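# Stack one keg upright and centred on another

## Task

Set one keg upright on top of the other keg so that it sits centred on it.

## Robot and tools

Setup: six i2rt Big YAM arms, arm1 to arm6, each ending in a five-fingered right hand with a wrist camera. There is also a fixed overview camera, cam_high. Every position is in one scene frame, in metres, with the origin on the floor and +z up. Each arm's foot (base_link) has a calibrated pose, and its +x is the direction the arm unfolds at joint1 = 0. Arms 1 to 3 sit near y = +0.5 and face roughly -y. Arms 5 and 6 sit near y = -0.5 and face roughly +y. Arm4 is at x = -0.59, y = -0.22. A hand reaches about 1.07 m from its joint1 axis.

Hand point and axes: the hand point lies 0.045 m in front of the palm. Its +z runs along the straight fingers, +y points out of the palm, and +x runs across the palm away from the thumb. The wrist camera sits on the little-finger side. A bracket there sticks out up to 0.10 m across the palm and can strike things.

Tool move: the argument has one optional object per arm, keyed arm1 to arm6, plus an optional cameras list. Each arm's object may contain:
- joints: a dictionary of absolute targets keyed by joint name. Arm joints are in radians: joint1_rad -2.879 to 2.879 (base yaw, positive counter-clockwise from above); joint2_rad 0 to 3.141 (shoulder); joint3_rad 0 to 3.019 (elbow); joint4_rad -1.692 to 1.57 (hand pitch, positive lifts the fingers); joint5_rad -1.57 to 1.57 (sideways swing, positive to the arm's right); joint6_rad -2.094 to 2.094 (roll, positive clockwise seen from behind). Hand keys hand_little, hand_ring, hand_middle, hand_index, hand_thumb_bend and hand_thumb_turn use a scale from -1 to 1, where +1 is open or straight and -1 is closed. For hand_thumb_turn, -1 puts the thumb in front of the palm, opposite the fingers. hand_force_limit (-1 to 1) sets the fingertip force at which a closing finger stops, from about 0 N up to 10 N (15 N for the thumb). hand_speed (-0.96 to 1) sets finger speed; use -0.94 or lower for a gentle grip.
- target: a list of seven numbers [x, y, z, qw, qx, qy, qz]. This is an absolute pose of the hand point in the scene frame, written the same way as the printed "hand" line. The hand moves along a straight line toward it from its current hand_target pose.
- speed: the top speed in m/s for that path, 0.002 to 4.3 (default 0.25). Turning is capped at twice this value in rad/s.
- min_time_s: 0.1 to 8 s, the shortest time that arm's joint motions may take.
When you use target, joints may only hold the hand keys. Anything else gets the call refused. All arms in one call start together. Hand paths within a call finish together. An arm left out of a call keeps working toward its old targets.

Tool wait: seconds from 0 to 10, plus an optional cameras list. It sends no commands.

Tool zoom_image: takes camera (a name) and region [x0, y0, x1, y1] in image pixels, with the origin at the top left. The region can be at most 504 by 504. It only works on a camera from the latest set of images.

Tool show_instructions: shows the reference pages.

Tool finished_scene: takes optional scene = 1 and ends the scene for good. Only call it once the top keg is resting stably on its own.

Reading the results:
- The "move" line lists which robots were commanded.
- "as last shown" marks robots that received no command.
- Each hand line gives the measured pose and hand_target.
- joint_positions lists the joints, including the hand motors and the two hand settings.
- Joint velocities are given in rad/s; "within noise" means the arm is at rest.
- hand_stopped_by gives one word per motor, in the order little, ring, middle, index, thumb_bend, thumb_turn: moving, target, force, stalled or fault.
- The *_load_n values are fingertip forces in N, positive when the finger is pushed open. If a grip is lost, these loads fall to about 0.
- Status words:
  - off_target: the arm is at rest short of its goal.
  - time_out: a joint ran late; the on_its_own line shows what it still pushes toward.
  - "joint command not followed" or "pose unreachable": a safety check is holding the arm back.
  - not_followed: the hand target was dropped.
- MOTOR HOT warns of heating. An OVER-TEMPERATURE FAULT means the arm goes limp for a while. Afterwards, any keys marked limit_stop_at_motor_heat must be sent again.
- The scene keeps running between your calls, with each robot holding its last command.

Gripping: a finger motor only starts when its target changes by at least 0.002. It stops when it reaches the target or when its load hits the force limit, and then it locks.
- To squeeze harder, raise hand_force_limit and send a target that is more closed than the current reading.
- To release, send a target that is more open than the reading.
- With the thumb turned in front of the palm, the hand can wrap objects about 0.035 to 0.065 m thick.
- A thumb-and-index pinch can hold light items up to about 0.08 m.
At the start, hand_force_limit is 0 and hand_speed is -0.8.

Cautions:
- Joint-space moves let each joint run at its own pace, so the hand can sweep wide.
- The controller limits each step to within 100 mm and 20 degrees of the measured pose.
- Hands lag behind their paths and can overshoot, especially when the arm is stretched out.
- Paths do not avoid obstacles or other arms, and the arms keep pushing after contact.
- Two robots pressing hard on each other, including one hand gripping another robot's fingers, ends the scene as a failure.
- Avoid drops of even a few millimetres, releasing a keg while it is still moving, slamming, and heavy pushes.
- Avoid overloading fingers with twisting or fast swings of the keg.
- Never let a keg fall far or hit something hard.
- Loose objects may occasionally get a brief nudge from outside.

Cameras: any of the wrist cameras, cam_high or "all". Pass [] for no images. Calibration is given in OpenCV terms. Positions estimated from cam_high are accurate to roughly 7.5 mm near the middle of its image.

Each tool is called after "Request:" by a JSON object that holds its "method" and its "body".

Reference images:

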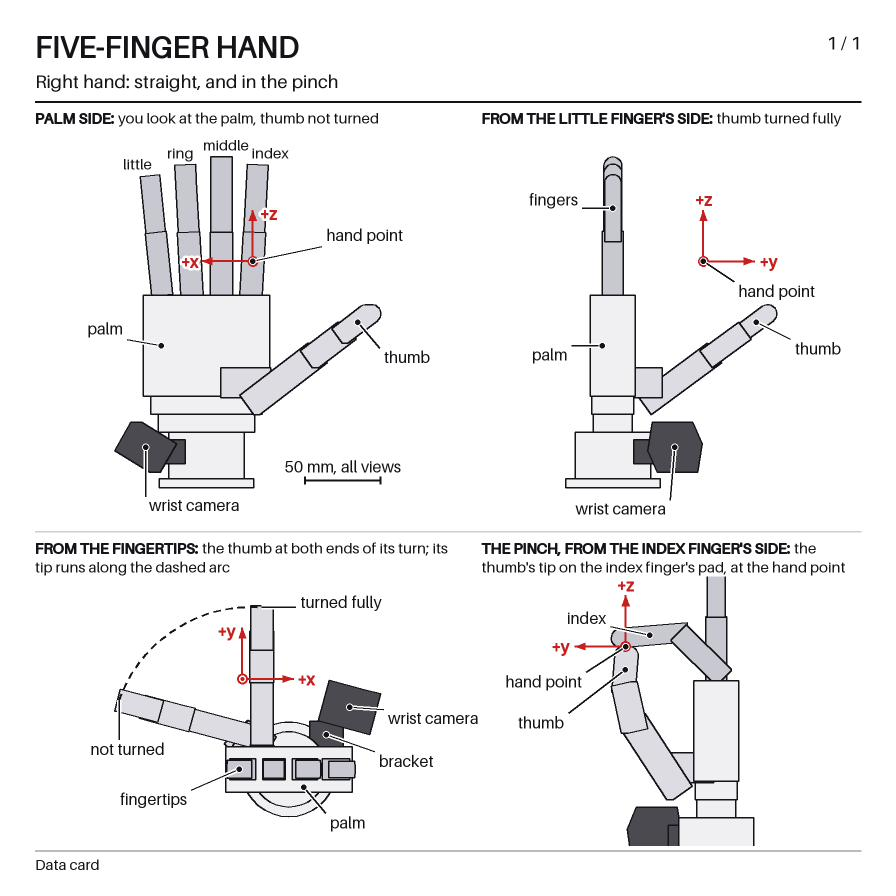

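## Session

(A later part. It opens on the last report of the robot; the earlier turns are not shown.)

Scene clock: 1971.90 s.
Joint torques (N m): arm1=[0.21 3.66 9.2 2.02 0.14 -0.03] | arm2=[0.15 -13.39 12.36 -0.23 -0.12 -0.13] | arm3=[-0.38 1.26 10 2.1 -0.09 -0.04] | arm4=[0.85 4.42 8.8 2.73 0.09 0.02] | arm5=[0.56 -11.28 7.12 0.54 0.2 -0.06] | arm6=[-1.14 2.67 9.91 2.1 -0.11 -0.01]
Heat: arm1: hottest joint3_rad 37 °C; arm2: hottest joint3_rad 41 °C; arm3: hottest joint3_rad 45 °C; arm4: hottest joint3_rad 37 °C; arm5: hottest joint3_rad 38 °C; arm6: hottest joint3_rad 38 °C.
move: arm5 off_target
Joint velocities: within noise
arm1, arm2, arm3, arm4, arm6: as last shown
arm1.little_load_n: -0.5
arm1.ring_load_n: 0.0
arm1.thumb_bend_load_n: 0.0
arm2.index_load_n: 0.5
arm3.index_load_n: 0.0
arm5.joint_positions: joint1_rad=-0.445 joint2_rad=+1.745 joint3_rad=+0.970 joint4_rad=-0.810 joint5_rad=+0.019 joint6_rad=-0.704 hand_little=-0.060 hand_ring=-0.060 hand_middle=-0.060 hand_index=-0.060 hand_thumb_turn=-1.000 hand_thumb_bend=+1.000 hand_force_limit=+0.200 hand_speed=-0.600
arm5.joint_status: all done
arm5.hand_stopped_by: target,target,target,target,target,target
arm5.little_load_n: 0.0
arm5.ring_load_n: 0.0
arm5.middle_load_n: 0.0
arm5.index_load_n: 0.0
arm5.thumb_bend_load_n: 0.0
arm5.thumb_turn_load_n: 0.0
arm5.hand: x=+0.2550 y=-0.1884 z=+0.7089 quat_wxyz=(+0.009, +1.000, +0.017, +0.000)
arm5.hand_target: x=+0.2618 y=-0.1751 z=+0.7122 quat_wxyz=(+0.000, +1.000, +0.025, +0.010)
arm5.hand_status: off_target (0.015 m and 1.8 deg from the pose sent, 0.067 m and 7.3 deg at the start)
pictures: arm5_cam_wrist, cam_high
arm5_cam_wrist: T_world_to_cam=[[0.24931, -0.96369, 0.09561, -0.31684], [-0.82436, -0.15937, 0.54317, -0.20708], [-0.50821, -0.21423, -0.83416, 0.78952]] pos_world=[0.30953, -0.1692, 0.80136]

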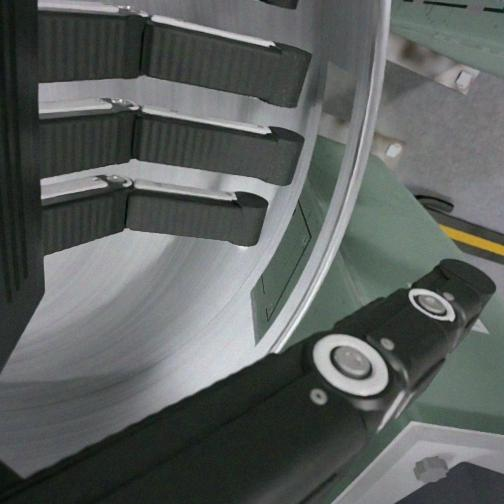

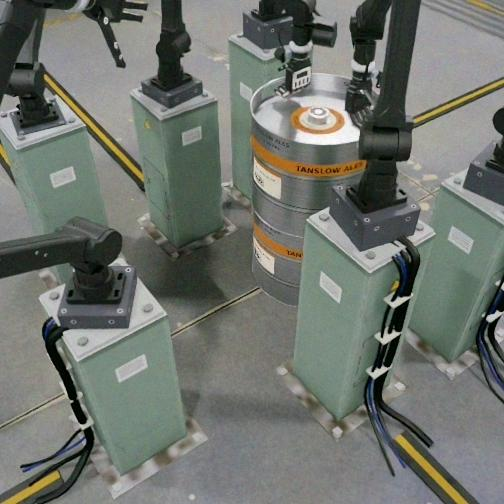

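Request:
{"method": "move", "body": {"arm2": {"target": [0.285, 0.135, 0.80, 0, 0.05, -0.9987, 0], "speed": 0.1}, "arm5": {"target": [0.262, -0.170, 0.81, 0, 0.9997, 0.025, 0], "speed": 0.1}, "cameras": ["cam_high"]}}

Request:
{"method": "move", "body": {"arm2": {"target": [0.378, 0.105, 0.80, 0, 0.3007, -0.9537, 0], "speed": 0.2, "joints": {"hand_speed": 0.0, "hand_little": -1, "hand_ring": -1, "hand_middle": -1, "hand_index": -1}}, "arm5": {"target": [0.15, -0.25, 1.0, 0, 0.9997, 0.025, 0], "speed": 0.15}, "cameras": ["cam_high", "arm4_cam_wrist", "arm6_cam_wrist", "arm1_cam_wrist", "arm2_cam_wrist", "arm5_cam_wrist"]}}

Scene clock: 2024.60 s.
Joint torques (N m): arm1=[0.03 4.07 9.18 2.07 0.13 -0.03] | arm2=[0.91 -16.21 13.23 -0.29 0.06 -0.03] | arm3=[-0.67 1.26 9.98 2.13 -0.07 -0.04] | arm4=[0.91 4.19 8.77 2.71 0.1 0.01] | arm5=[0.73 -11.28 9.05 -0.01 -0.12 -0.04] | arm6=[-1.03 3.02 9.84 2.07 -0.13 -0.02]
Heat: arm1: hottest joint3_rad 37 °C; arm2: hottest joint3_rad 41 °C; arm3: hottest joint3_rad 45 °C; arm4: hottest joint3_rad 37 °C; arm5: hottest joint3_rad 39 °C; arm6: hottest joint3_rad 38 °C.
move: arm2 off_target; arm5 off_target
Joint velocities: within noise
arm1, arm3, arm4, arm6: as last shown
arm1.little_load_n: 0.0
arm2.joint_positions: joint1_rad=+0.408 joint2_rad=+1.606 joint3_rad=+1.327 joint4_rad=-1.339 joint5_rad=+0.009 joint6_rad=+0.459 hand_little=-0.220 hand_ring=-0.220 hand_middle=-0.220 hand_index=-0.220 hand_thumb_turn=-1.000 hand_thumb_bend=+1.000 hand_force_limit=+0.200 hand_speed=-0.800
arm2.joint_status: not commanded
arm2.hand_stopped_by: target,target,target,target,target,target
arm2.little_load_n: 0.0
arm2.ring_load_n: 0.0
arm2.middle_load_n: 0.0
arm2.index_load_n: 0.0
arm2.thumb_bend_load_n: 0.0
arm2.thumb_turn_load_n: 0.0
arm2.hand: x=+0.2786 y=+0.1491 z=+0.7798 quat_wxyz=(+0.010, +0.051, -0.998, -0.022)
arm2.hand_target: x=+0.2846 y=+0.1357 z=+0.8001 quat_wxyz=(+0.000, +0.050, -0.999, +0.000)
arm2.hand_status: off_target (0.025 m and 2.8 deg from the pose sent, 0.096 m and 0.6 deg at the start)
arm5.joint_positions: joint1_rad=-0.445 joint2_rad=+1.613 joint3_rad=+1.083 joint4_rad=-1.072 joint5_rad=+0.011 joint6_rad=-0.704 hand_little=-0.060 hand_ring=-0.060 hand_middle=-0.060 hand_index=-0.060 hand_thumb_turn=-1.000 hand_thumb_bend=+1.000 hand_force_limit=+0.200 hand_speed=-0.600
arm5.joint_status: not commanded
arm5.hand_stopped_by: target,target,target,target,target,target
arm5.little_load_n: 0.0
arm5.ring_load_n: 0.0
arm5.middle_load_n: 0.0
arm5.index_load_n: 0.0
arm5.thumb_bend_load_n: 0.0
arm5.thumb_turn_load_n: 0.0
arm5.hand: x=+0.2565 y=-0.1849 z=+0.7988 quat_wxyz=(+0.013, +1.000, +0.017, -0.009)
arm5.hand_target: x=+0.2618 y=-0.1703 z=+0.8102 quat_wxyz=(+0.000, +1.000, +0.025, +0.000)
arm5.hand_status: off_target (0.019 m and 2.0 deg from the pose sent, 0.103 m and 1.4 deg at the start)

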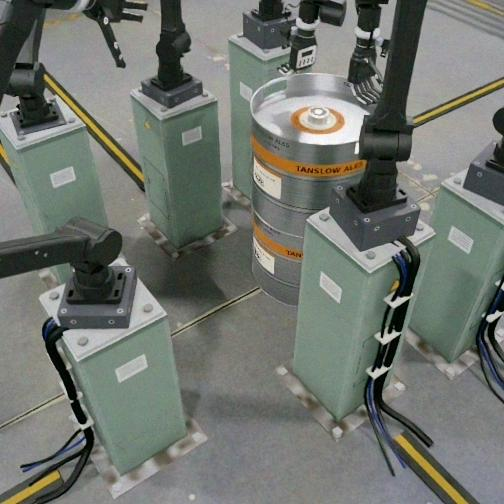

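Scene clock: 2027.03 s.
Joint torques (N m): arm1=[0.03 3.9 9.2 2.02 0.13 -0.03] | arm2=[1.67 -17.55 13.75 -0.27 -0.02 -0.14] | arm3=[-0.44 1.38 10.04 2.15 -0.08 -0.03] | arm4=[0.91 4.31 8.8 2.73 0.08 0.01] | arm5=[0.79 -5.42 10.4 -0.02 -0.06 0.06] | arm6=[-1.03 3.25 9.91 2.11 -0.13 -0.01]
Heat: arm1: hottest joint3_rad 37 °C; arm2: hottest joint3_rad 41 °C; arm3: hottest joint3_rad 45 °C; arm4: hottest joint3_rad 37 °C; arm5: hottest joint3_rad 39 °C; arm6: hottest joint3_rad 38 °C.
move: arm2 off_target; arm5 off_target
Joint velocities: within noise
arm1, arm3, arm4, arm6: as last shown
arm2.joint_positions: joint1_rad=+0.553 joint2_rad=+1.845 joint3_rad=+1.681 joint4_rad=-1.428 joint5_rad=+0.011 joint6_rad=+0.115 hand_little=-1.000 hand_ring=-1.000 hand_middle=-1.000 hand_index=-1.000 hand_thumb_turn=-1.000 hand_thumb_bend=+1.000 hand_force_limit=+0.200 hand_speed=+0.000
arm2.joint_status: all done
arm2.hand_stopped_by: target,target,target,target,target,target
arm2.little_load_n: 0.0
arm2.ring_load_n: 0.0
arm2.middle_load_n: 0.5
arm2.index_load_n: 0.0
arm2.thumb_bend_load_n: 0.0
arm2.thumb_turn_load_n: 0.0
arm2.hand: x=+0.3663 y=+0.1130 z=+0.7922 quat_wxyz=(+0.004, +0.291, -0.957, -0.010)
arm2.hand_target: x=+0.3777 y=+0.1055 z=+0.7999 quat_wxyz=(+0.000, +0.301, -0.954, +0.000)
arm2.hand_status: off_target (0.016 m and 1.7 deg from the pose sent, 0.111 m and 29.3 deg at the start)
arm5.joint_positions: joint1_rad=-0.313 joint2_rad=+1.151 joint3_rad=+1.142 joint4_rad=-1.594 joint5_rad=+0.009 joint6_rad=-0.584 hand_little=-0.060 hand_ring=-0.060 hand_middle=-0.060 hand_index=-0.060 hand_thumb_turn=-1.000 hand_thumb_bend=+1.000 hand_force_limit=+0.200 hand_speed=-0.600
arm5.joint_status: not commanded
arm5.hand_stopped_by: target,target,target,target,target,target
arm5.little_load_n: 0.0
arm5.ring_load_n: 0.0
arm5.middle_load_n: 0.0
arm5.index_load_n: 0.0
arm5.thumb_bend_load_n: 0.0
arm5.thumb_turn_load_n: 0.0
arm5.hand: x=+0.1483 y=-0.2600 z=+0.9868 quat_wxyz=(+0.013, +1.000, +0.023, -0.007)
arm5.hand_target: x=+0.1498 y=-0.2504 z=+0.9997 quat_wxyz=(+0.000, +1.000, +0.025, +0.000)
arm5.hand_status: off_target (0.017 m and 1.8 deg from the pose sent, 0.237 m and 2.0 deg at the start)
pictures: arm1_cam_wrist, arm2_cam_wrist, arm4_cam_wrist, arm5_cam_wrist, arm6_cam_wrist, cam_high
led back after a hold (arm2 arm): the arm was led back toward your command in small steps, so it may still be short of it.
pose unreachable (arm2 arm): on one or more control steps of this call this arm could not follow its commanded pose, so it was not sent that pose on those steps. It may still have moved: this result reports where it is.
cause: moving toward the commanded pose would bring a part of the arm too close to another arm (the arm5 arm, at the place that arm is still heading or pushing toward).
arm2_cam_wrist: T_world_to_cam=[[-0.73053, 0.68288, -0.00252, 0.19859], [0.60063, 0.64428, 0.47344, -0.66136], [0.32492, 0.34435, -0.88082, 0.65914]] pos_world=[0.32814, 0.06352, 0.89421]
arm4_cam_wrist: T_world_to_cam=[[0.46665, -0.87574, 0.12377, -0.12526], [-0.6599, -0.43792, -0.61054, 0.40091], [0.58887, 0.20323, -0.78226, 1.24678]] pos_world=[-0.41118, -0.18751, 1.23557]
arm5_cam_wrist: T_world_to_cam=[[0.26235, -0.95982, 0.09957, -0.39071], [-0.81433, -0.16486, 0.55649, -0.47341], [-0.51772, -0.22708, -0.82486, 0.94071]] pos_world=[0.20402, -0.23945, 1.07831]

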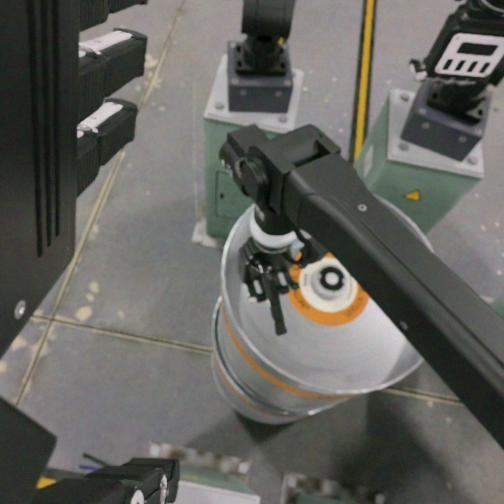

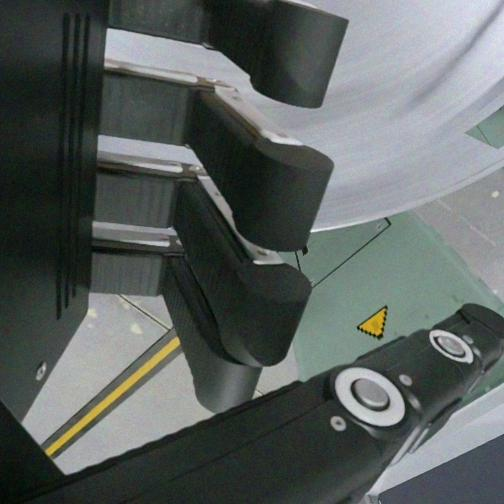

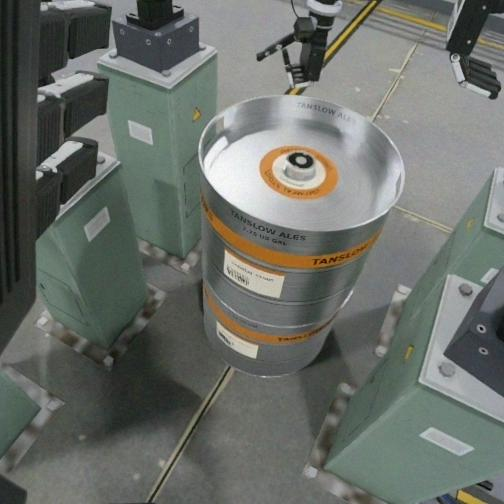

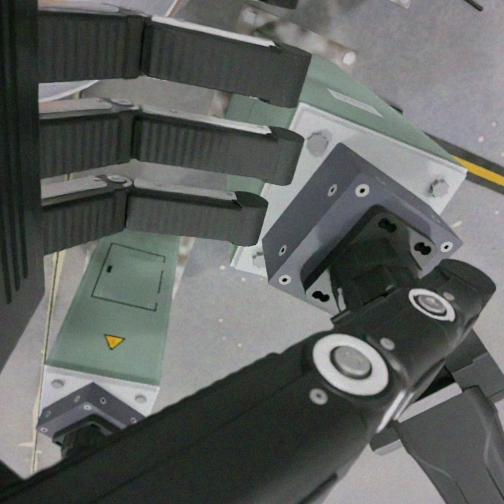

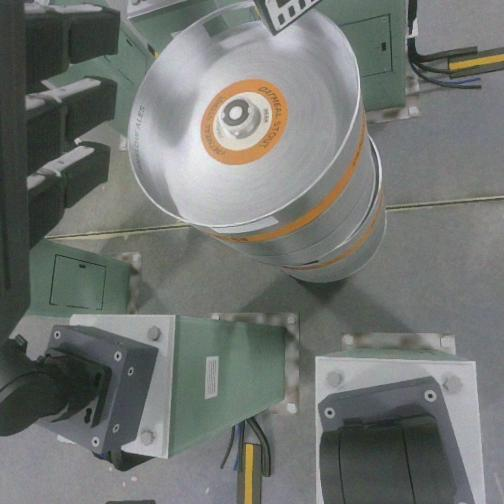

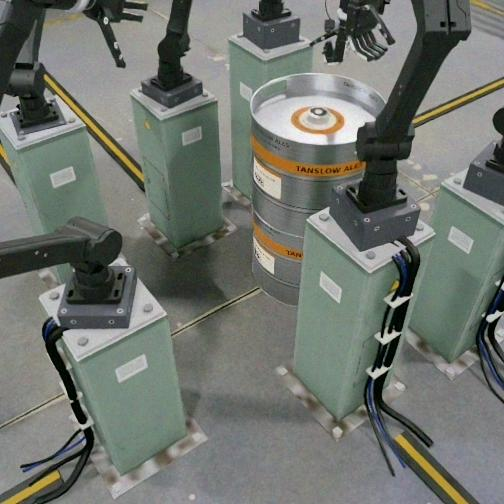

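Request:
{"method": "zoom_image", "body": {"camera": "cam_high", "region": [240, 60, 400, 220]}}

Request:
{"method": "zoom_image", "body": {"camera": "arm6_cam_wrist", "region": [120, 0, 400, 290]}}

Request:
{"method": "zoom_image", "body": {"camera": "arm4_cam_wrist", "region": [180, 80, 440, 390]}}

Scaled by 3.150.

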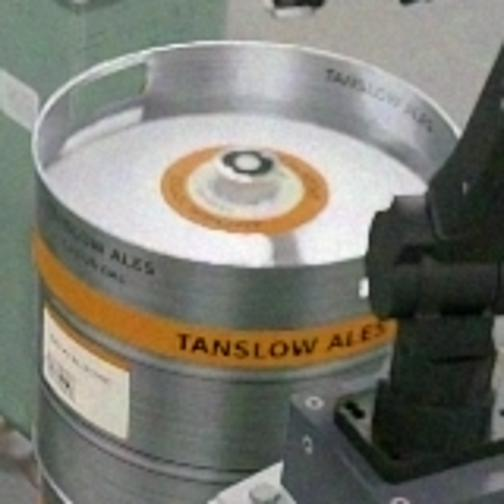

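Scaled by 1.738.

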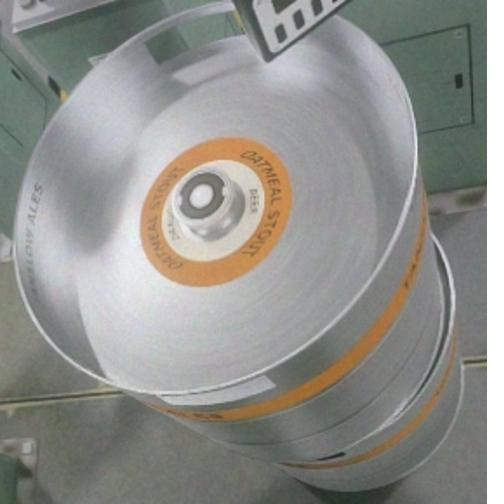

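Scaled by 1.626.

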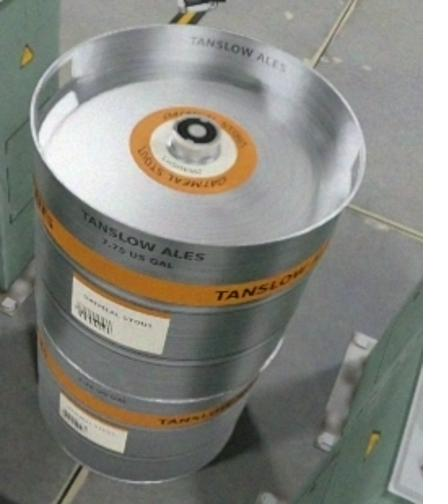

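Request:
{"method": "move", "body": {"arm2": {"target": [0.25, 0.22, 0.98, 0, 0.15, -0.9887, 0], "speed": 0.15}, "cameras": ["cam_high", "arm4_cam_wrist", "arm6_cam_wrist", "arm1_cam_wrist"]}}

Request:
{"method": "zoom_image", "body": {"camera": "arm1_cam_wrist", "region": [190, 160, 470, 440]}}

Request:
{"method": "zoom_image", "body": {"camera": "cam_high", "region": [240, 180, 320, 260]}}

Scene clock: 2081.87 s.
Joint torques (N m): arm1=[0.15 3.96 9.14 2 0.13 -0.04] | arm2=[0.03 -11.05 9.01 0.01 -0.22 0.09] | arm3=[-0.44 1.26 9.96 2.18 -0.09 -0.05] | arm4=[0.85 4.42 8.83 2.74 0.09 0.01] | arm5=[0.67 -5.3 10.41 -0.03 -0.06 0.06] | arm6=[-0.56 2.9 9.88 2.06 -0.12 -0.02]
Heat: arm1: hottest joint3_rad 37 °C; arm2: hottest joint3_rad 42 °C; arm3: hottest joint3_rad 45 °C; arm4: hottest joint3_rad 37 °C; arm5: hottest joint3_rad 44 °C; arm6: hottest joint3_rad 39 °C.
move: arm2 off_target
Joint velocities: within noise
arm1, arm3, arm4, arm5, arm6: as last shown
arm2.joint_positions: joint1_rad=+0.479 joint2_rad=+1.320 joint3_rad=+1.568 joint4_rad=-1.699 joint5_rad=+0.001 joint6_rad=+0.306 hand_little=-1.000 hand_ring=-1.000 hand_middle=-1.000 hand_index=-1.000 hand_thumb_turn=-1.000 hand_thumb_bend=+1.000 hand_force_limit=+0.200 hand_speed=+0.000
arm2.joint_status: not commanded
arm2.hand_stopped_by: target,target,target,target,target,target
arm2.little_load_n: 0.0
arm2.ring_load_n: 0.0
arm2.middle_load_n: 0.5
arm2.index_load_n: 0.5
arm2.thumb_bend_load_n: 0.0
arm2.thumb_turn_load_n: 0.0
arm2.hand: x=+0.2541 y=+0.2198 z=+0.9811 quat_wxyz=(-0.032, +0.161, -0.985, +0.051)
arm2.hand_target: x=+0.2501 y=+0.2199 z=+0.9791 quat_wxyz=(-0.030, +0.150, -0.987, +0.043)
arm2.hand_status: off_target (0.004 m and 7.0 deg from the pose sent, 0.245 m and 16.6 deg at the start; a joint's target at an end of its range on 35 of 76 steps)
pictures: arm1_cam_wrist, arm4_cam_wrist, arm6_cam_wrist, cam_high
arm4_cam_wrist: T_world_to_cam=[[0.46665, -0.87574, 0.12377, -0.12526], [-0.6599, -0.43792, -0.61054, 0.40091], [0.58887, 0.20323, -0.78226, 1.24678]] pos_world=[-0.41118, -0.18751, 1.23557]

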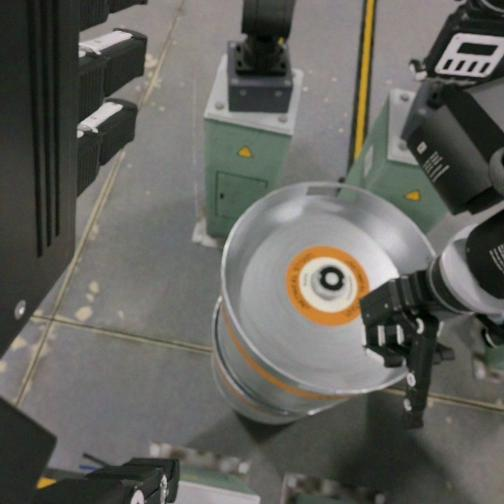

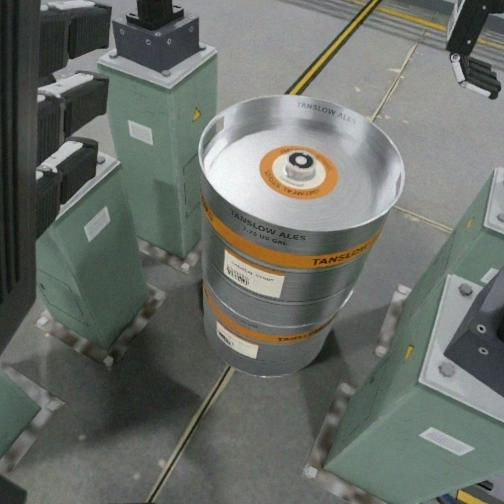

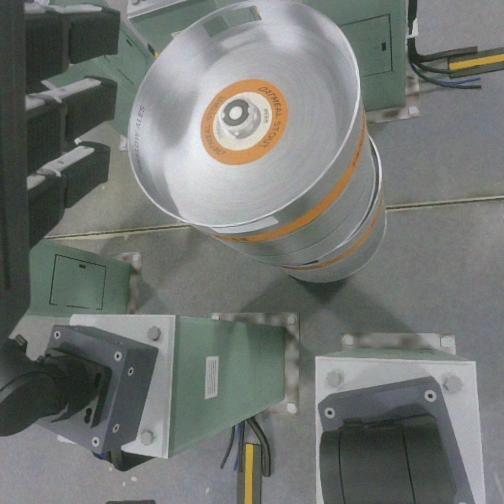

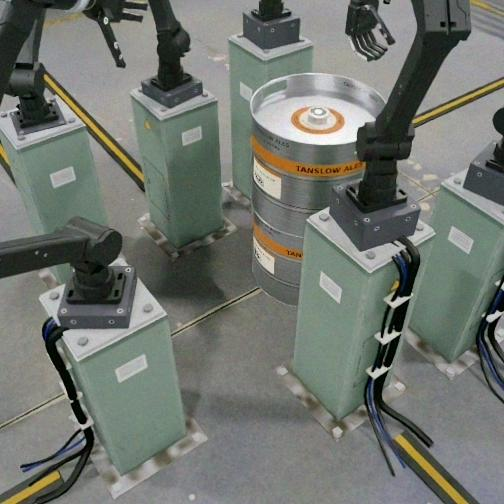

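Scaled by 1.800.

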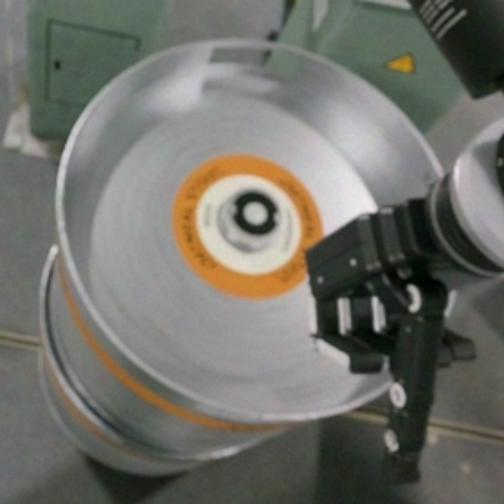

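Scaled by 6.300.

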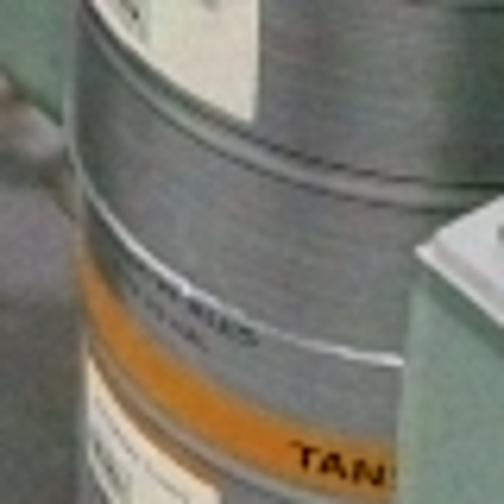

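Request:
{"method": "finished_scene", "body": {}}

The scene is finished: the task was done.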